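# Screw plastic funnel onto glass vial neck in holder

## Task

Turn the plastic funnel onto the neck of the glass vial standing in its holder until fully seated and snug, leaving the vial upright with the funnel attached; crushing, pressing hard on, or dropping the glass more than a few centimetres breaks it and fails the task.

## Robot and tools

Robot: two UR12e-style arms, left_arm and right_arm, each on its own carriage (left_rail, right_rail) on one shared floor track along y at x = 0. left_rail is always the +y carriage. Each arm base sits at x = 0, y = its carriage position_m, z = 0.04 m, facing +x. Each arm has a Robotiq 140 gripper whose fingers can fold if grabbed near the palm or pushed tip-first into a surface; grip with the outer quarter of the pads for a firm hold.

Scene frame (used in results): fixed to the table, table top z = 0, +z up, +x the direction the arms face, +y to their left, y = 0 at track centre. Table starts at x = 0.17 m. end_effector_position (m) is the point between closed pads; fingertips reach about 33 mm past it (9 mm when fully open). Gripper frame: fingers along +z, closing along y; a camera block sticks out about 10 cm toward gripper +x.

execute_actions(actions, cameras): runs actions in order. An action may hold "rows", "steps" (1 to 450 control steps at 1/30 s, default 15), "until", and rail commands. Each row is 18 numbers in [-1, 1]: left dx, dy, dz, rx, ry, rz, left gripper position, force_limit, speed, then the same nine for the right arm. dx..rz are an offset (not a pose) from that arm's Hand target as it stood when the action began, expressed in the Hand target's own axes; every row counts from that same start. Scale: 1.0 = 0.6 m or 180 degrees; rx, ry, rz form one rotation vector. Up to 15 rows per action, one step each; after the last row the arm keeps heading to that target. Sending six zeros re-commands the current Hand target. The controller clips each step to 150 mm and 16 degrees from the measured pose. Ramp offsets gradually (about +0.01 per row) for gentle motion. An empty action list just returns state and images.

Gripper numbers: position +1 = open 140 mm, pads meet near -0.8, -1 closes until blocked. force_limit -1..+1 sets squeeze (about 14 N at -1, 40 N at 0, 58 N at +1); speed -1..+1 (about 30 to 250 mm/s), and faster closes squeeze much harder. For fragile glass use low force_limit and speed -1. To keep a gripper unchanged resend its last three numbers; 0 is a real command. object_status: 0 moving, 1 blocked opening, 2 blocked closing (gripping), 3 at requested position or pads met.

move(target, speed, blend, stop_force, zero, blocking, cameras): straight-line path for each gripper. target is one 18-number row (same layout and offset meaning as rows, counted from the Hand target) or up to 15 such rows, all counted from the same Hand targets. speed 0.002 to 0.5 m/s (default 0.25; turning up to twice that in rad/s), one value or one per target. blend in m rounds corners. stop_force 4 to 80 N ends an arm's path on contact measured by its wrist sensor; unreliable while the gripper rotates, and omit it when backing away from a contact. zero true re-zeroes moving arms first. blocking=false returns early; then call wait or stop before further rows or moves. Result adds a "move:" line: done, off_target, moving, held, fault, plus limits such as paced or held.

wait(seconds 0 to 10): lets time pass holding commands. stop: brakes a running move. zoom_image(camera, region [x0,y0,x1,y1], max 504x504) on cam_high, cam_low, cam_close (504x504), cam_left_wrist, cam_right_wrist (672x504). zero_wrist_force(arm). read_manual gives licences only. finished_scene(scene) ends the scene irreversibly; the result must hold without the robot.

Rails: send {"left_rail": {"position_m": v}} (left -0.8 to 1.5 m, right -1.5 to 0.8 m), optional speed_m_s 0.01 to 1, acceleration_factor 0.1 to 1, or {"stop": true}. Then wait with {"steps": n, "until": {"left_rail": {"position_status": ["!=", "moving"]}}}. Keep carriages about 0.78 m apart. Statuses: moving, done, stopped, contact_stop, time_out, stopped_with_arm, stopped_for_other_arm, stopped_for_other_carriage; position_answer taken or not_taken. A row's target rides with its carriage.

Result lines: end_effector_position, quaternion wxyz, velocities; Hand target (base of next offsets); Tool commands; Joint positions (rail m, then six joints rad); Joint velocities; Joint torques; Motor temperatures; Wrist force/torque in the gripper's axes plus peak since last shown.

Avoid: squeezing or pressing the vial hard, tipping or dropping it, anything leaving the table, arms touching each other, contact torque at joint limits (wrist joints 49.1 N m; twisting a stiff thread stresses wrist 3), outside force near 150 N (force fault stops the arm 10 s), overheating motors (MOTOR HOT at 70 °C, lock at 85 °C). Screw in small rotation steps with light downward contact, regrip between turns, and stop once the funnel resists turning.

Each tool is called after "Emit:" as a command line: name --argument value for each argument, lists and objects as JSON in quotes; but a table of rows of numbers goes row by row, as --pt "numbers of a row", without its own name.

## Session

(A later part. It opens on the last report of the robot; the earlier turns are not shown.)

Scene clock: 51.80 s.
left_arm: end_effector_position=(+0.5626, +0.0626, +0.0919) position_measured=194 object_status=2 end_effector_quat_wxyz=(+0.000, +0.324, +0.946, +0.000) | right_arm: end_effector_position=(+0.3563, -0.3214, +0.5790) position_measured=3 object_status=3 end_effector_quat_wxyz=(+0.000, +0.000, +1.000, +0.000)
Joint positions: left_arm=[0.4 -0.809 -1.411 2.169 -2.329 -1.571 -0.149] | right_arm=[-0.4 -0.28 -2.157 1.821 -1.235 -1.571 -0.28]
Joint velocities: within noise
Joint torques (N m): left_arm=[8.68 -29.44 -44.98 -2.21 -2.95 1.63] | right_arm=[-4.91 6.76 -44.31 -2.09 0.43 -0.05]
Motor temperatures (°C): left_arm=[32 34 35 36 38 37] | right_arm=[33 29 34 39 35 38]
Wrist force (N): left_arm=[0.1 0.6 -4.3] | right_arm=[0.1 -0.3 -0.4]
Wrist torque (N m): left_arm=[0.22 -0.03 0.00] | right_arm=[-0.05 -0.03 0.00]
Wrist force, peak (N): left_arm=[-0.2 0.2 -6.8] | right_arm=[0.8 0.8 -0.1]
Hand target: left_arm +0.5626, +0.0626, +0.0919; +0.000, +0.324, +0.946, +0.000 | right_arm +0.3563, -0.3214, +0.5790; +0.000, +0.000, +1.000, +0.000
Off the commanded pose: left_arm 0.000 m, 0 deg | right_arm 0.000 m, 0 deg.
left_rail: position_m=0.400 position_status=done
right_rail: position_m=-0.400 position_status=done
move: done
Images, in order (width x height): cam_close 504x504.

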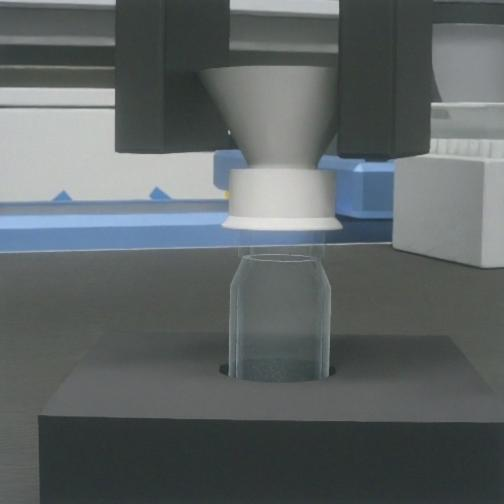

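Emit:
execute_actions --actions '[{"rows":[[0,0,-0.001,0,0,0,-0.35,-1,-1,0,0,0,0,0,0,1,1,1]],"steps":25}]' --cameras '["cam_close","cam_left_wrist"]'

Emit:
zoom_image --camera "cam_left_wrist" --region '[310, 180, 390, 260]'

Scene clock: 53.40 s.
left_arm: end_effector_position=(+0.5626, +0.0626, +0.0925) position_measured=173 object_status=3 end_effector_quat_wxyz=(+0.000, +0.324, +0.946, +0.000) | right_arm: end_effector_position=(+0.3563, -0.3214, +0.5790) position_measured=3 object_status=3 end_effector_quat_wxyz=(+0.000, +0.000, +1.000, +0.000)
Joint positions: left_arm=[0.4 -0.809 -1.411 2.169 -2.328 -1.571 -0.149] | right_arm=[-0.4 -0.28 -2.157 1.821 -1.235 -1.571 -0.28]
Joint velocities: within noise
Joint torques (N m): left_arm=[7.98 -74.85 -44.36 -3.31 -3.18 1.92] | right_arm=[-4.33 7.42 -45.29 -2.21 0.64 -0.09]
Motor temperatures (°C): left_arm=[32 34 35 36 38 37] | right_arm=[33 29 34 39 35 38]
Wrist force (N): left_arm=[0.1 0.6 -0.1] | right_arm=[0.4 0.2 0.0]
Wrist torque (N m): left_arm=[0.13 -0.02 0.01] | right_arm=[0.06 -0.09 0.00]
Wrist force, peak (N): left_arm=[-0.2 0.6 -4.5] | right_arm=[0.4 0.0 -0.7]
Hand target: left_arm +0.5626, +0.0626, +0.0925; +0.000, +0.324, +0.946, +0.000 | right_arm +0.3563, -0.3214, +0.5790; +0.000, +0.000, +1.000, +0.000
Off the commanded pose: left_arm 0.000 m, 0 deg | right_arm 0.000 m, 0 deg.
left_rail: position_m=0.400 position_status=done
right_rail: position_m=-0.400 position_status=done
Images, in order (width x height): cam_close 504x504, cam_left_wrist 672x504.

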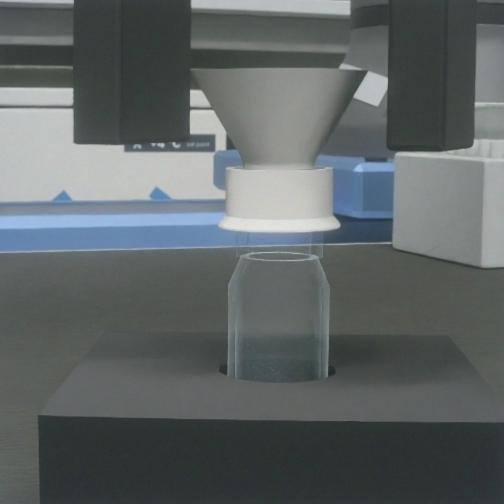

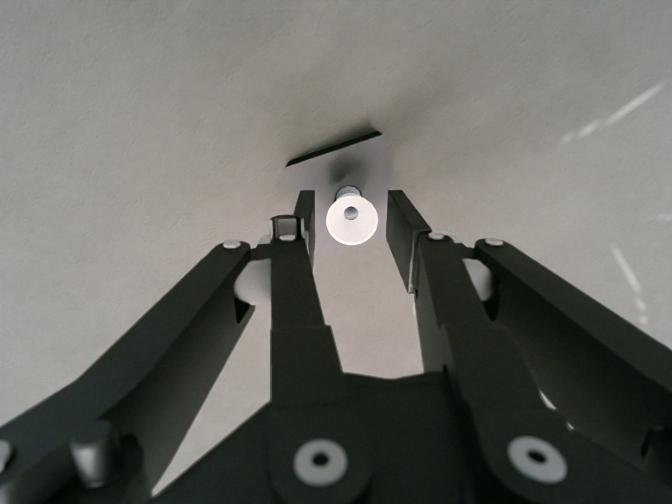

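Scaled by 6.300 from the camera's 672x504 image, which has a finer 960x720 frame.

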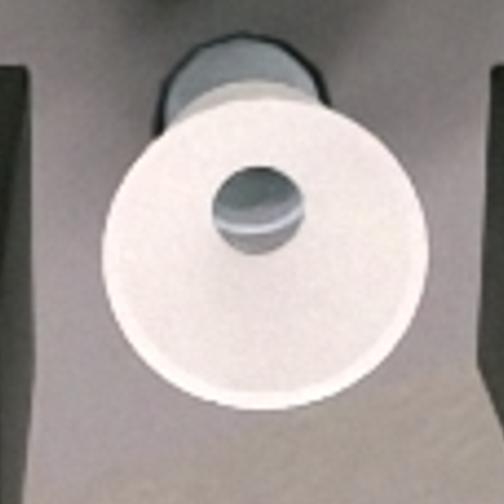

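Emit:
execute_actions --actions '[{"rows":[[0.0006,0.0006,0.001,0,0,0,-0.35,-1,-1,0,0,0,0,0,0,1,1,1]],"steps":8},{"rows":[[0,0,0,0,0,0,-1,-1,-1,0,0,0,0,0,0,1,1,1]],"steps":45}]' --cameras '[]'

Emit:
move --pt "0 0 0.0009 0 0 0.45 -1 -1 -1 0 0 0 0 0 0 1 1 1" --pt "0 0 0.0018 0 0 0.9 -1 -1 -1 0 0 0 0 0 0 1 1 1" --speed 0.4 --cameras '["cam_close"]'

Emit:
move --pt "0 0 0.0009 0 0 0.45 -1 -1 -1 0 0 0 0 0 0 1 1 1" --pt "0 0 0.0018 0 0 0.9 -1 -1 -1 0 0 0 0 0 0 1 1 1" --speed 0.4 --cameras '["cam_close"]'

Scene clock: 57.47 s.
left_arm: end_effector_position=(+0.5625, +0.0631, +0.0919) position_measured=194 object_status=2 end_effector_quat_wxyz=(+0.000, +0.324, +0.946, +0.000) | right_arm: end_effector_position=(+0.3563, -0.3214, +0.5790) position_measured=3 object_status=3 end_effector_quat_wxyz=(+0.000, +0.000, +1.000, +0.000)
Joint positions: left_arm=[0.4 -0.808 -1.411 2.17 -2.329 -1.571 -0.149] | right_arm=[-0.4 -0.28 -2.157 1.821 -1.235 -1.571 -0.281]
Joint velocities: within noise
Joint torques (N m): left_arm=[8.5 -32.85 -27.14 -5.94 -3.26 1.65] | right_arm=[-6.01 8.06 -45.65 -2.12 0.56 -0.07]
Motor temperatures (°C): left_arm=[32 34 35 36 38 37] | right_arm=[33 29 34 39 35 38]
Wrist force (N): left_arm=[0.0 1.1 -1.1] | right_arm=[0.5 -0.2 -0.2]
Wrist torque (N m): left_arm=[0.24 -0.01 0.01] | right_arm=[-0.03 -0.11 0.00]
Wrist force, peak (N): left_arm=[0.1 1.3 -1.4] | right_arm=[0.0 0.0 -0.9]
Hand target: left_arm +0.5625, +0.0631, +0.0919; +0.000, +0.324, +0.946, +0.000 | right_arm +0.3563, -0.3214, +0.5790; +0.000, +0.000, +1.000, +0.000
Off the commanded pose: left_arm 0.000 m, 0 deg | right_arm 0.000 m, 0 deg.
left_rail: position_m=0.400 position_status=done
right_rail: position_m=-0.400 position_status=done
No camera images: "cameras" was empty.

Scene clock: 62.33 s.
left_arm: end_effector_position=(+0.5625, +0.0631, +0.0908) position_measured=194 object_status=2 end_effector_quat_wxyz=(+0.000, +0.985, -0.172, +0.000) | right_arm: end_effector_position=(+0.3563, -0.3214, +0.5790) position_measured=3 object_status=3 end_effector_quat_wxyz=(+0.000, +0.000, +1.000, +0.000)
Joint positions: left_arm=[0.4 -0.809 -1.41 2.17 -2.332 -1.571 2.679] | right_arm=[-0.4 -0.28 -2.157 1.821 -1.235 -1.571 -0.28]
Joint velocities: within noise
Joint torques (N m): left_arm=[7.98 -31 -44.86 -2.89 -3.53 1.68] | right_arm=[-4.74 7.07 -46.17 -2.13 0.22 -0.17]
Motor temperatures (°C): left_arm=[32 34 35 36 38 37] | right_arm=[33 29 34 39 35 38]
Wrist force (N): left_arm=[-0.2 0.9 -3.2] | right_arm=[0.4 0.5 -0.3]
Wrist torque (N m): left_arm=[0.25 0.02 0.03] | right_arm=[0.12 -0.08 0.00]
Wrist force, peak (N): left_arm=[-0.4 0.8 -4.5] | right_arm=[0.8 -0.5 -0.4]
Hand target: left_arm +0.5625, +0.0631, +0.0908; +0.000, +0.985, -0.172, +0.000 | right_arm +0.3563, -0.3214, +0.5790; +0.000, +0.000, +1.000, +0.000
Off the commanded pose: left_arm 0.000 m, 0 deg | right_arm 0.000 m, 0 deg.
left_rail: position_m=0.400 position_status=done
right_rail: position_m=-0.400 position_status=done
move: done
Images, in order (width x height): cam_close 504x504.

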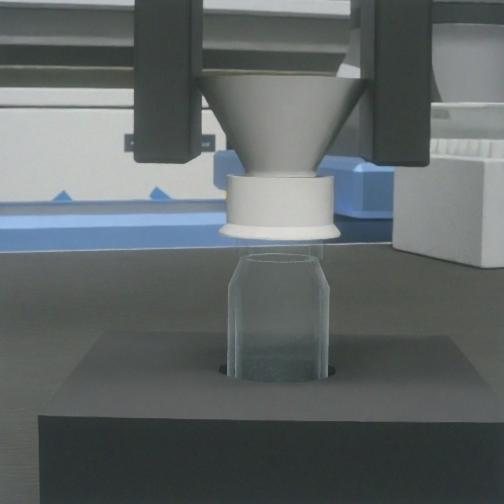

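Scene clock: 67.20 s.
left_arm: end_effector_position=(+0.5625, +0.0631, +0.0897) position_measured=194 object_status=2 end_effector_quat_wxyz=(+0.000, +0.016, +1.000, +0.000) | right_arm: end_effector_position=(+0.3563, -0.3214, +0.5790) position_measured=3 object_status=3 end_effector_quat_wxyz=(+0.000, +0.000, +1.000, +0.000)
Joint positions: left_arm=[0.4 -0.809 -1.408 2.171 -2.334 -1.571 5.506] | right_arm=[-0.4 -0.28 -2.157 1.821 -1.235 -1.571 -0.28]
Joint velocities: within noise
Joint torques (N m): left_arm=[8.59 -30.26 -44.18 -2.49 -3.31 1.66] | right_arm=[-4.66 6.84 -46.81 -2.08 0.22 -0.42]
Motor temperatures (°C): left_arm=[32 34 35 36 38 37] | right_arm=[33 29 34 39 35 38]
Wrist force (N): left_arm=[0.1 1.1 -4.3] | right_arm=[0.6 0.2 -0.1]
Wrist torque (N m): left_arm=[0.25 -0.02 0.01] | right_arm=[0.05 -0.13 0.00]
Wrist force, peak (N): left_arm=[-0.1 0.7 -5.5] | right_arm=[0.8 -0.2 -0.6]
Hand target: left_arm +0.5625, +0.0631, +0.0897; +0.000, +0.016, +1.000, +0.000 | right_arm +0.3563, -0.3214, +0.5790; +0.000, +0.000, +1.000, +0.000
Off the commanded pose: left_arm 0.000 m, 0 deg | right_arm 0.000 m, 0 deg.
left_rail: position_m=0.400 position_status=done
right_rail: position_m=-0.400 position_status=done
move: done
Images, in order (width x height): cam_close 504x504.

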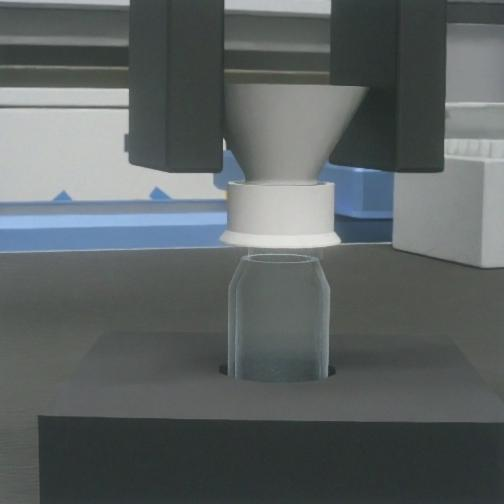

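Emit:
execute_actions --actions '[{"rows":[[0,0,0,0,0,0,-0.35,-1,-1,0,0,0,0,0,0,1,1,1]],"steps":20}]' --cameras '[]'

Emit:
move --pt "0 0 0 0 0 -0.45 -0.35 -1 -1 0 0 0 0 0 0 1 1 1" --pt "0 0 0 0 0 -0.9 -0.35 -1 -1 0 0 0 0 0 0 1 1 1" --speed 0.5 --cameras '[]'

Emit:
move --pt "0 0 0 0 0 -0.45 -0.35 -1 -1 0 0 0 0 0 0 1 1 1" --pt "0 0 0 0 0 -0.9 -0.35 -1 -1 0 0 0 0 0 0 1 1 1" --speed 0.5 --cameras '[]'

Emit:
execute_actions --actions '[{"rows":[[0,0,0,0,0,0,-1,-0.5,-1,0,0,0,0,0,0,1,1,1]],"steps":45}]' --cameras '["cam_close"]'

Emit:
move --pt "0 0 0.0009 0 0 0.45 -1 -0.5 -1 0 0 0 0 0 0 1 1 1" --pt "0 0 0.0018 0 0 0.9 -1 -0.5 -1 0 0 0 0 0 0 1 1 1" --speed 0.4 --cameras '["cam_close"]'

Scene clock: 69.33 s.
left_arm: end_effector_position=(+0.5625, +0.0631, +0.0897) position_measured=173 object_status=3 end_effector_quat_wxyz=(+0.000, +0.016, +1.000, +0.000) | right_arm: end_effector_position=(+0.3563, -0.3214, +0.5790) position_measured=3 object_status=3 end_effector_quat_wxyz=(+0.000, +0.000, +1.000, +0.000)
Joint positions: left_arm=[0.4 -0.808 -1.408 2.171 -2.334 -1.571 5.506] | right_arm=[-0.4 -0.28 -2.157 1.821 -1.235 -1.571 -0.281]
Joint velocities: within noise
Joint torques (N m): left_arm=[8.76 -37.54 -39.1 -3.81 -2.9 1.73] | right_arm=[-4.73 7.17 -46.96 -2.15 0.46 -0.12]
Motor temperatures (°C): left_arm=[32 34 35 36 38 37] | right_arm=[33 29 34 39 35 38]
Wrist force (N): left_arm=[0.4 0.8 -0.2] | right_arm=[0.1 0.4 -0.5]
Wrist torque (N m): left_arm=[0.20 -0.09 0.01] | right_arm=[0.09 -0.03 -0.01]
Wrist force, peak (N): left_arm=[-0.2 1.2 -4.4] | right_arm=[0.1 0.9 -0.6]
Hand target: left_arm +0.5625, +0.0631, +0.0897; +0.000, +0.016, +1.000, +0.000 | right_arm +0.3563, -0.3214, +0.5790; +0.000, +0.000, +1.000, +0.000
Off the commanded pose: left_arm 0.000 m, 0 deg | right_arm 0.000 m, 0 deg.
left_rail: position_m=0.400 position_status=done
right_rail: position_m=-0.400 position_status=done
No camera images: "cameras" was empty.

Scene clock: 73.60 s.
left_arm: end_effector_position=(+0.5625, +0.0631, +0.0897) position_measured=173 object_status=3 end_effector_quat_wxyz=(+0.000, +0.985, -0.172, +0.000) | right_arm: end_effector_position=(+0.3563, -0.3214, +0.5790) position_measured=3 object_status=3 end_effector_quat_wxyz=(+0.000, +0.000, +1.000, +0.000)
Joint positions: left_arm=[0.4 -0.808 -1.408 2.171 -2.334 -1.571 2.679] | right_arm=[-0.4 -0.28 -2.157 1.821 -1.235 -1.571 -0.28]
Joint velocities: within noise
Joint torques (N m): left_arm=[-9.33 -73.96 -25.26 -3 3.05 -2.78] | right_arm=[-5.02 6.89 -48.36 -2.18 0.28 -0.19]
Motor temperatures (°C): left_arm=[32 34 35 36 38 37] | right_arm=[33 29 34 39 35 38]
Wrist force (N): left_arm=[-0.5 0.9 0.0] | right_arm=[0.4 -0.3 -0.1]
Wrist torque (N m): left_arm=[0.23 0.10 0.03] | right_arm=[-0.06 -0.08 0.00]
Wrist force, peak (N): left_arm=[-0.7 1.1 -0.4] | right_arm=[0.8 -0.3 -0.6]
Hand target: left_arm +0.5625, +0.0631, +0.0897; +0.000, +0.985, -0.172, +0.000 | right_arm +0.3563, -0.3214, +0.5790; +0.000, +0.000, +1.000, +0.000
Off the commanded pose: left_arm 0.000 m, 0 deg | right_arm 0.000 m, 0 deg.
left_rail: position_m=0.400 position_status=done
right_rail: position_m=-0.400 position_status=done
move: done
No camera images: "cameras" was empty.

Scene clock: 77.87 s.
left_arm: end_effector_position=(+0.5625, +0.0631, +0.0897) position_measured=173 object_status=3 end_effector_quat_wxyz=(+0.000, +0.324, +0.946, +0.000) | right_arm: end_effector_position=(+0.3563, -0.3214, +0.5790) position_measured=3 object_status=3 end_effector_quat_wxyz=(+0.000, +0.000, +1.000, +0.000)
Joint positions: left_arm=[0.4 -0.808 -1.408 2.171 -2.334 -1.571 -0.149] | right_arm=[-0.4 -0.28 -2.157 1.821 -1.235 -1.571 -0.28]
Joint velocities: within noise
Joint torques (N m): left_arm=[-9.16 -73.41 -24.11 -3.05 2.68 -2.82] | right_arm=[-6.37 6.12 -48.05 -2.26 0.37 -0.26]
Motor temperatures (°C): left_arm=[32 34 35 36 38 37] | right_arm=[33 29 34 39 35 38]
Wrist force (N): left_arm=[-0.1 1.0 0.4] | right_arm=[0.6 0.1 -0.2]
Wrist torque (N m): left_arm=[0.23 0.03 0.00] | right_arm=[0.04 -0.13 0.00]
Wrist force, peak (N): left_arm=[-0.2 1.4 -0.3] | right_arm=[0.3 0.8 -0.8]
Hand target: left_arm +0.5625, +0.0631, +0.0897; +0.000, +0.324, +0.946, +0.000 | right_arm +0.3563, -0.3214, +0.5790; +0.000, +0.000, +1.000, +0.000
Off the commanded pose: left_arm 0.000 m, 0 deg | right_arm 0.000 m, 0 deg.
left_rail: position_m=0.400 position_status=done
right_rail: position_m=-0.400 position_status=done
move: done
No camera images: "cameras" was empty.

Scene clock: 79.57 s.
left_arm: end_effector_position=(+0.5625, +0.0631, +0.0897) position_measured=194 object_status=2 end_effector_quat_wxyz=(+0.000, +0.324, +0.946, +0.000) | right_arm: end_effector_position=(+0.3563, -0.3214, +0.5790) position_measured=3 object_status=3 end_effector_quat_wxyz=(+0.000, +0.000, +1.000, +0.000)
Joint positions: left_arm=[0.4 -0.808 -1.408 2.171 -2.334 -1.571 -0.149] | right_arm=[-0.4 -0.28 -2.157 1.821 -1.235 -1.571 -0.281]
Joint velocities: within noise
Joint torques (N m): left_arm=[-5.79 -71.47 -28.45 -3.95 2.81 -2.81] | right_arm=[-5.81 6.82 -48.57 -2.03 0.34 -0.19]
Motor temperatures (°C): left_arm=[32 34 35 36 38 37] | right_arm=[33 29 34 39 35 38]
Wrist force (N): left_arm=[-0.1 1.0 -1.1] | right_arm=[0.4 0.0 0.3]
Wrist torque (N m): left_arm=[0.22 0.01 0.00] | right_arm=[0.01 -0.10 -0.01]
Wrist force, peak (N): left_arm=[-0.1 1.3 -0.9] | right_arm=[1.0 0.1 -0.1]
Hand target: left_arm +0.5625, +0.0631, +0.0897; +0.000, +0.324, +0.946, +0.000 | right_arm +0.3563, -0.3214, +0.5790; +0.000, +0.000, +1.000, +0.000
Off the commanded pose: left_arm 0.000 m, 0 deg | right_arm 0.000 m, 0 deg.
left_rail: position_m=0.400 position_status=done
right_rail: position_m=-0.400 position_status=done
Images, in order (width x height): cam_close 504x504.

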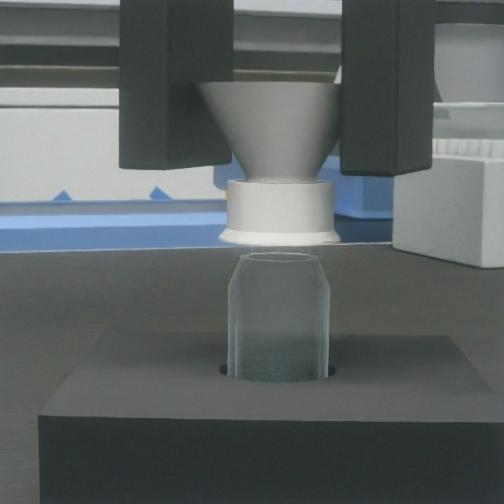

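Scene clock: 84.43 s.
left_arm: end_effector_position=(+0.5625, +0.0631, +0.0887) position_measured=194 object_status=2 end_effector_quat_wxyz=(+0.000, +0.985, -0.172, +0.000) | right_arm: end_effector_position=(+0.3563, -0.3214, +0.5790) position_measured=3 object_status=3 end_effector_quat_wxyz=(+0.000, +0.000, +1.000, +0.000)
Joint positions: left_arm=[0.4 -0.809 -1.407 2.172 -2.336 -1.571 2.679] | right_arm=[-0.4 -0.28 -2.157 1.821 -1.235 -1.571 -0.28]
Joint velocities: within noise
Joint torques (N m): left_arm=[9.32 -32.49 -45.15 -2.88 -3.27 1.64] | right_arm=[-5.76 6 -50.01 -2.13 0.42 -0.15]
Motor temperatures (°C): left_arm=[32 34 35 36 38 37] | right_arm=[33 29 34 39 35 38]
Wrist force (N): left_arm=[-0.1 0.7 -2.7] | right_arm=[0.2 0.1 -0.2]
Wrist torque (N m): left_arm=[0.20 0.02 0.02] | right_arm=[0.03 -0.05 0.00]
Wrist force, peak (N): left_arm=[-0.1 0.9 -3.9] | right_arm=[1.2 -0.2 0.3]
Hand target: left_arm +0.5625, +0.0631, +0.0887; +0.000, +0.985, -0.172, +0.000 | right_arm +0.3563, -0.3214, +0.5790; +0.000, +0.000, +1.000, +0.000
Off the commanded pose: left_arm 0.000 m, 0 deg | right_arm 0.000 m, 0 deg.
left_rail: position_m=0.400 position_status=done
right_rail: position_m=-0.400 position_status=done
move: done
Images, in order (width x height): cam_close 504x504.

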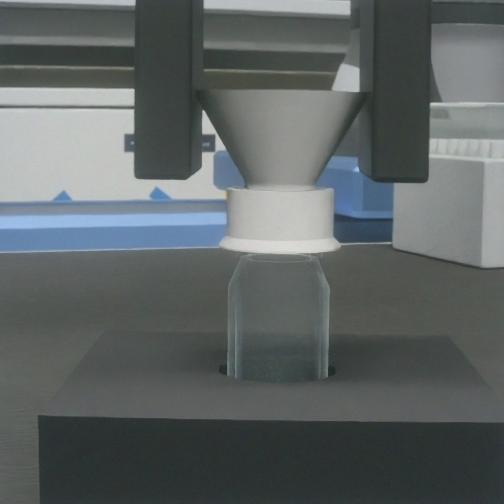

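Emit:
move --pt "0 0 0.0012 0 0 0.45 -1 -0.5 -1 0 0 0 0 0 0 1 1 1" --pt "0 0 0.002 0 0 0.9 -1 -0.5 -1 0 0 0 0 0 0 1 1 1" --speed 0.4 --cameras '["cam_close","cam_left_wrist"]'

Scene clock: 89.73 s.
left_arm: end_effector_position=(+0.5625, +0.0631, +0.0874) position_measured=194 object_status=2 end_effector_quat_wxyz=(+0.000, +0.016, +1.000, +0.000) | right_arm: end_effector_position=(+0.3563, -0.3214, +0.5790) position_measured=3 object_status=3 end_effector_quat_wxyz=(+0.000, +0.000, +1.000, +0.000)
Joint positions: left_arm=[0.4 -0.809 -1.405 2.173 -2.339 -1.571 5.506] | right_arm=[-0.4 -0.28 -2.157 1.821 -1.235 -1.571 -0.28]
Joint velocities: within noise
Joint torques (N m): left_arm=[8.34 -28.08 -42.16 -2.06 -3.36 1.54] | right_arm=[-6.58 8.04 -49.89 -2.11 0.35 -0.32]
Motor temperatures (°C): left_arm=[32 34 35 36 38 37] | right_arm=[33 29 34 39 35 38]
Wrist force (N): left_arm=[-0.4 1.4 -8.3] | right_arm=[-0.4 -0.1 -0.2]
Wrist torque (N m): left_arm=[0.25 0.09 -0.04] | right_arm=[-0.03 0.10 -0.01]
Wrist force, peak (N): left_arm=[-0.2 1.2 -9.8] | right_arm=[0.8 0.3 -1.0]
Hand target: left_arm +0.5625, +0.0631, +0.0875; +0.000, +0.016, +1.000, +0.000 | right_arm +0.3563, -0.3214, +0.5790; +0.000, +0.000, +1.000, +0.000
Off the commanded pose: left_arm 0.000 m, 0 deg | right_arm 0.000 m, 0 deg.
left_rail: position_m=0.400 position_status=done
right_rail: position_m=-0.400 position_status=done
move: done
Images, in order (width x height): cam_close 504x504, cam_left_wrist 672x504.

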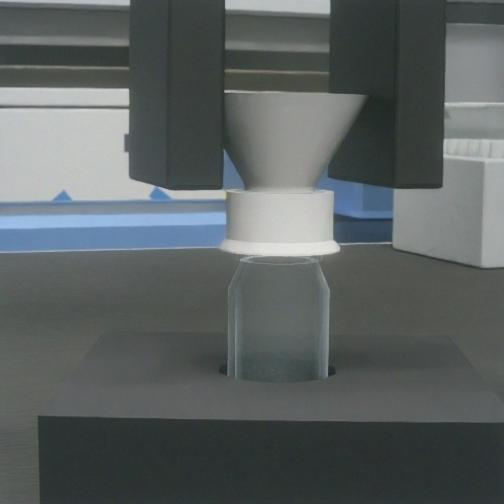

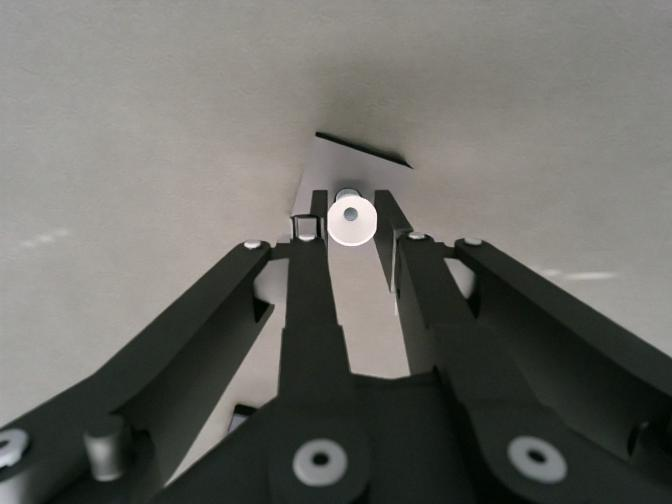

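Emit:
execute_actions --actions '[{"rows":[[0,0,0,0,0,0,-0.35,-1,-1,0,0,0,0,0,0,1,1,1]],"steps":20}]' --cameras '[]'

Emit:
move --pt "0 0 0 0 0 -0.45 -0.35 -1 -1 0 0 0 0 0 0 1 1 1" --pt "0 0 0 0 0 -0.9 -0.35 -1 -1 0 0 0 0 0 0 1 1 1" --speed 0.5 --cameras '[]'

Emit:
execute_actions --actions '[{"rows":[[0,0,0,0,0,0,-1,-0.05,-1,0,0,0,0,0,0,1,1,1]],"steps":45}]' --cameras '[]'

Emit:
move --target '[0,0,0.01,0,0,0,-1,-0.05,-1,0,0,0,0,0,0,1,1,1]' --speed 0.003 --stop_force 8 --cameras '[]'

Emit:
move --pt "0 0 0.0003 0 0 0.45 -1 -0.05 -1 0 0 0 0 0 0 1 1 1" --pt "0 0 0.0006 0 0 0.9 -1 -0.05 -1 0 0 0 0 0 0 1 1 1" --speed 0.4 --cameras '["cam_close"]'

Scene clock: 91.67 s.
left_arm: end_effector_position=(+0.5625, +0.0631, +0.0874) position_measured=173 object_status=3 end_effector_quat_wxyz=(+0.000, +0.016, +1.000, +0.000) | right_arm: end_effector_position=(+0.3563, -0.3214, +0.5790) position_measured=3 object_status=3 end_effector_quat_wxyz=(+0.000, +0.000, +1.000, +0.000)
Joint positions: left_arm=[0.4 -0.808 -1.405 2.173 -2.339 -1.571 5.506] | right_arm=[-0.4 -0.28 -2.157 1.821 -1.235 -1.571 -0.28]
Joint velocities: within noise
Joint torques (N m): left_arm=[8.49 -40.63 -38.26 -3.79 -3.44 1.78] | right_arm=[-7.32 7.6 -50.28 -2.06 0.3 -0.25]
Motor temperatures (°C): left_arm=[32 34 35 36 38 37] | right_arm=[33 29 34 39 35 38]
Wrist force (N): left_arm=[0.1 1.1 -0.1] | right_arm=[-0.3 -0.5 0.4]
Wrist torque (N m): left_arm=[0.25 -0.03 0.02] | right_arm=[-0.10 0.06 0.00]
Wrist force, peak (N): left_arm=[-0.1 1.0 -8.0] | right_arm=[0.8 0.5 -0.5]
Hand target: left_arm +0.5625, +0.0631, +0.0875; +0.000, +0.016, +1.000, +0.000 | right_arm +0.3563, -0.3214, +0.5790; +0.000, +0.000, +1.000, +0.000
Off the commanded pose: left_arm 0.000 m, 0 deg | right_arm 0.000 m, 0 deg.
left_rail: position_m=0.400 position_status=done
right_rail: position_m=-0.400 position_status=done
No camera images: "cameras" was empty.

Scene clock: 95.93 s.
left_arm: end_effector_position=(+0.5625, +0.0631, +0.0874) position_measured=173 object_status=3 end_effector_quat_wxyz=(+0.000, +0.985, -0.172, +0.000) | right_arm: end_effector_position=(+0.3563, -0.3214, +0.5790) position_measured=3 object_status=3 end_effector_quat_wxyz=(+0.000, +0.000, +1.000, +0.000)
Joint positions: left_arm=[0.4 -0.808 -1.405 2.173 -2.339 -1.571 2.679] | right_arm=[-0.4 -0.28 -2.157 1.821 -1.235 -1.571 -0.28]
Joint velocities: within noise
Joint torques (N m): left_arm=[-7.19 -75.87 -24.73 -3.24 2.52 -2.6] | right_arm=[-6.17 7.36 -50.46 -1.96 0.32 -0.17]
Motor temperatures (°C): left_arm=[32 34 35 36 38 37] | right_arm=[33 29 34 39 35 38]
Wrist force (N): left_arm=[0.1 0.6 -0.4] | right_arm=[0.4 0.1 -0.2]
Wrist torque (N m): left_arm=[0.18 -0.04 0.02] | right_arm=[0.03 -0.09 0.00]
Wrist force, peak (N): left_arm=[0.3 1.4 -0.1] | right_arm=[0.4 -0.3 -0.9]
Hand target: left_arm +0.5625, +0.0631, +0.0875; +0.000, +0.985, -0.172, +0.000 | right_arm +0.3563, -0.3214, +0.5790; +0.000, +0.000, +1.000, +0.000
Off the commanded pose: left_arm 0.000 m, 0 deg | right_arm 0.000 m, 0 deg.
left_rail: position_m=0.400 position_status=done
right_rail: position_m=-0.400 position_status=done
move: done
No camera images: "cameras" was empty.

Scene clock: 97.63 s.
left_arm: end_effector_position=(+0.5625, +0.0631, +0.0875) position_measured=195 object_status=2 end_effector_quat_wxyz=(+0.000, +0.985, -0.172, +0.000) | right_arm: end_effector_position=(+0.3563, -0.3214, +0.5790) position_measured=3 object_status=3 end_effector_quat_wxyz=(+0.000, +0.000, +1.000, +0.000)
Joint positions: left_arm=[0.4 -0.808 -1.405 2.173 -2.339 -1.571 2.679] | right_arm=[-0.4 -0.28 -2.157 1.821 -1.235 -1.571 -0.281]
Joint velocities: within noise
Joint torques (N m): left_arm=[-7.55 -71.14 -28.35 -4.04 2.47 -2.66] | right_arm=[-5.9 7.59 -50.46 -2.18 0.33 -0.35]
Motor temperatures (°C): left_arm=[32 34 35 36 38 37] | right_arm=[33 29 34 39 35 38]
Wrist force (N): left_arm=[-0.3 1.0 -1.4] | right_arm=[0.2 0.3 -0.7]
Wrist torque (N m): left_arm=[0.26 0.05 0.02] | right_arm=[0.07 -0.05 -0.01]
Wrist force, peak (N): left_arm=[-0.2 1.5 -1.6] | right_arm=[0.8 0.5 -0.3]
Hand target: left_arm +0.5625, +0.0631, +0.0875; +0.000, +0.985, -0.172, +0.000 | right_arm +0.3563, -0.3214, +0.5790; +0.000, +0.000, +1.000, +0.000
Off the commanded pose: left_arm 0.000 m, 0 deg | right_arm 0.000 m, 0 deg.
left_rail: position_m=0.400 position_status=done
right_rail: position_m=-0.400 position_status=done
No camera images: "cameras" was empty.

Scene clock: 99.50 s.
left_arm: end_effector_position=(+0.5626, +0.0630, +0.0866) position_measured=195 object_status=2 end_effector_quat_wxyz=(+0.000, +0.985, -0.172, +0.000) | right_arm: end_effector_position=(+0.3563, -0.3214, +0.5790) position_measured=3 object_status=3 end_effector_quat_wxyz=(+0.000, +0.000, +1.000, +0.000)
Joint positions: left_arm=[0.4 -0.808 -1.404 2.173 -2.341 -1.571 2.679] | right_arm=[-0.4 -0.28 -2.157 1.821 -1.235 -1.571 -0.281]
Joint velocities: within noise
Joint torques (N m): left_arm=[-7.34 -67.77 -38.78 -1.66 2.19 -2.49] | right_arm=[-7.24 6.61 -50.09 -2.25 0.6 -0.15]
Motor temperatures (°C): left_arm=[32 34 35 36 38 37] | right_arm=[33 29 34 39 35 38]
Wrist force (N): left_arm=[0.0 1.0 -10.6] | right_arm=[0.4 0.3 -0.4]
Wrist torque (N m): left_arm=[0.25 -0.03 0.03] | right_arm=[0.08 -0.09 0.00]
Wrist force, peak (N): left_arm=[-0.4 0.5 -11.4] | right_arm=[0.9 -0.3 0.0]
Hand target: left_arm +0.5626, +0.0630, +0.0866; +0.000, +0.985, -0.172, +0.000 (not the last commanded pose) | right_arm +0.3563, -0.3214, +0.5790; +0.000, +0.000, +1.000, +0.000
Off the commanded pose: left_arm 0.005 m, 0 deg | right_arm 0.000 m, 0 deg.
left_rail: position_m=0.400 position_status=done
right_rail: position_m=-0.400 position_status=done
move: contact (left_arm)
No camera images: "cameras" was empty.

Scene clock: 104.37 s.
left_arm: end_effector_position=(+0.5626, +0.0630, +0.0863) position_measured=195 object_status=2 end_effector_quat_wxyz=(+0.000, +0.016, +1.000, +0.000) | right_arm: end_effector_position=(+0.3563, -0.3214, +0.5790) position_measured=3 object_status=3 end_effector_quat_wxyz=(+0.000, +0.000, +1.000, +0.000)
Joint positions: left_arm=[0.4 -0.809 -1.403 2.174 -2.342 -1.571 5.506] | right_arm=[-0.4 -0.28 -2.157 1.821 -1.235 -1.571 -0.28]
Joint velocities: within noise
Joint torques (N m): left_arm=[8.77 -25.84 -42.85 -2.01 -3.34 1.91] | right_arm=[-6.49 6.36 -50.25 -2.16 0.48 -0.26]
Motor temperatures (°C): left_arm=[32 34 35 36 38 37] | right_arm=[33 29 34 39 35 38]
Wrist force (N): left_arm=[0.1 1.4 -8.4] | right_arm=[0.2 0.3 0.1]
Wrist torque (N m): left_arm=[0.25 -0.02 -0.04] | right_arm=[0.07 -0.04 -0.01]
Wrist force, peak (N): left_arm=[-0.2 1.1 -10.8] | right_arm=[0.4 0.5 -0.8]
Hand target: left_arm +0.5626, +0.0630, +0.0863; +0.000, +0.016, +1.000, +0.000 | right_arm +0.3563, -0.3214, +0.5790; +0.000, +0.000, +1.000, +0.000
Off the commanded pose: left_arm 0.000 m, 0 deg | right_arm 0.000 m, 0 deg.
left_rail: position_m=0.400 position_status=done
right_rail: position_m=-0.400 position_status=done
move: done
Images, in order (width x height): cam_close 504x504.

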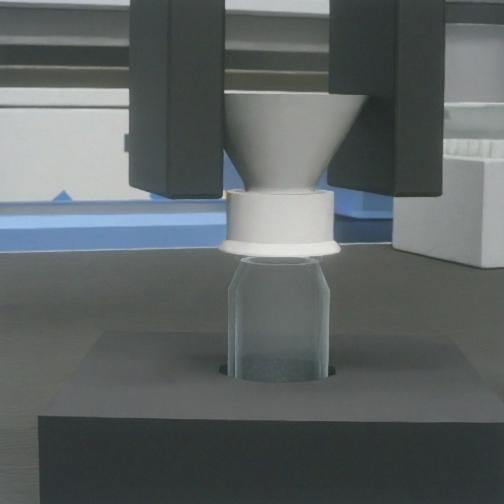

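Unchanged: seated. Release.

Emit:
execute_actions --actions '[{"rows":[[0,0,-0.001,0,0,0,-0.2,-1,-1,0,0,0,0,0,0,1,1,1]],"steps":35}]' --cameras '[]'

Emit:
move --target '[0,0,-0.12,0,0,0,-0.2,-1,-1,0,0,0,0,0,0,1,1,1]' --speed 0.1 --cameras '["cam_close"]'

Scene clock: 106.27 s.
left_arm: end_effector_position=(+0.5626, +0.0630, +0.0869) position_measured=154 object_status=3 end_effector_quat_wxyz=(+0.000, +0.016, +1.000, +0.000) | right_arm: end_effector_position=(+0.3563, -0.3214, +0.5790) position_measured=3 object_status=3 end_effector_quat_wxyz=(+0.000, +0.000, +1.000, +0.000)
Joint positions: left_arm=[0.4 -0.808 -1.404 2.173 -2.34 -1.571 5.506] | right_arm=[-0.4 -0.28 -2.157 1.821 -1.235 -1.571 -0.28]
Joint velocities: within noise
Joint torques (N m): left_arm=[8.76 -75.26 -44 -3.62 -3.18 1.38] | right_arm=[-7.54 6.84 -49.82 -2.01 0.43 -0.49]
Motor temperatures (°C): left_arm=[32 34 35 36 38 37] | right_arm=[33 29 34 39 35 38]
Wrist force (N): left_arm=[-0.4 0.7 -0.3] | right_arm=[0.2 -0.2 -0.3]
Wrist torque (N m): left_arm=[0.17 0.08 0.02] | right_arm=[-0.04 -0.05 0.00]
Wrist force, peak (N): left_arm=[-0.2 1.2 -8.9] | right_arm=[0.5 0.3 -0.7]
Hand target: left_arm +0.5626, +0.0630, +0.0869; +0.000, +0.016, +1.000, +0.000 | right_arm +0.3563, -0.3214, +0.5790; +0.000, +0.000, +1.000, +0.000
Off the commanded pose: left_arm 0.000 m, 0 deg | right_arm 0.000 m, 0 deg.
left_rail: position_m=0.400 position_status=done
right_rail: position_m=-0.400 position_status=done
No camera images: "cameras" was empty.

Scene clock: 107.47 s.
left_arm: end_effector_position=(+0.5626, +0.0631, +0.1588) position_measured=154 object_status=3 end_effector_quat_wxyz=(+0.000, +0.016, +1.000, +0.000) | right_arm: end_effector_position=(+0.3563, -0.3214, +0.5790) position_measured=3 object_status=3 end_effector_quat_wxyz=(+0.000, +0.000, +1.000, +0.000)
Joint positions: left_arm=[0.4 -0.808 -1.494 2.114 -2.191 -1.571 5.506] | right_arm=[-0.4 -0.28 -2.157 1.821 -1.235 -1.571 -0.28]
Joint velocities: within noise
Joint torques (N m): left_arm=[-6.09 -71.51 -50.02 -2.59 -2.62 -1.8] | right_arm=[-6.43 5.91 -50.29 -1.92 0.55 -0.33]
Motor temperatures (°C): left_arm=[32 34 35 36 38 37] | right_arm=[33 29 34 39 35 38]
Wrist force (N): left_arm=[0.2 0.8 0.0] | right_arm=[0.6 0.2 -0.4]
Wrist torque (N m): left_arm=[0.20 -0.06 0.03] | right_arm=[0.05 -0.14 0.00]
Wrist force, peak (N): left_arm=[0.1 0.9 -1.9] | right_arm=[0.6 0.2 -0.6]
Hand target: left_arm +0.5626, +0.0630, +0.1589; +0.000, +0.016, +1.000, +0.000 | right_arm +0.3563, -0.3214, +0.5790; +0.000, +0.000, +1.000, +0.000
Off the commanded pose: left_arm 0.000 m, 0 deg | right_arm 0.000 m, 0 deg.
left_rail: position_m=0.400 position_status=done
right_rail: position_m=-0.400 position_status=done
move: done
Images, in order (width x height): cam_close 504x504.

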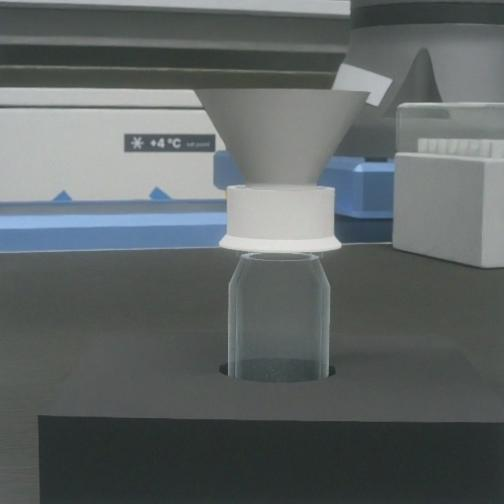

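Emit:
finished_scene --scene 2

The scene is finished: the task was done.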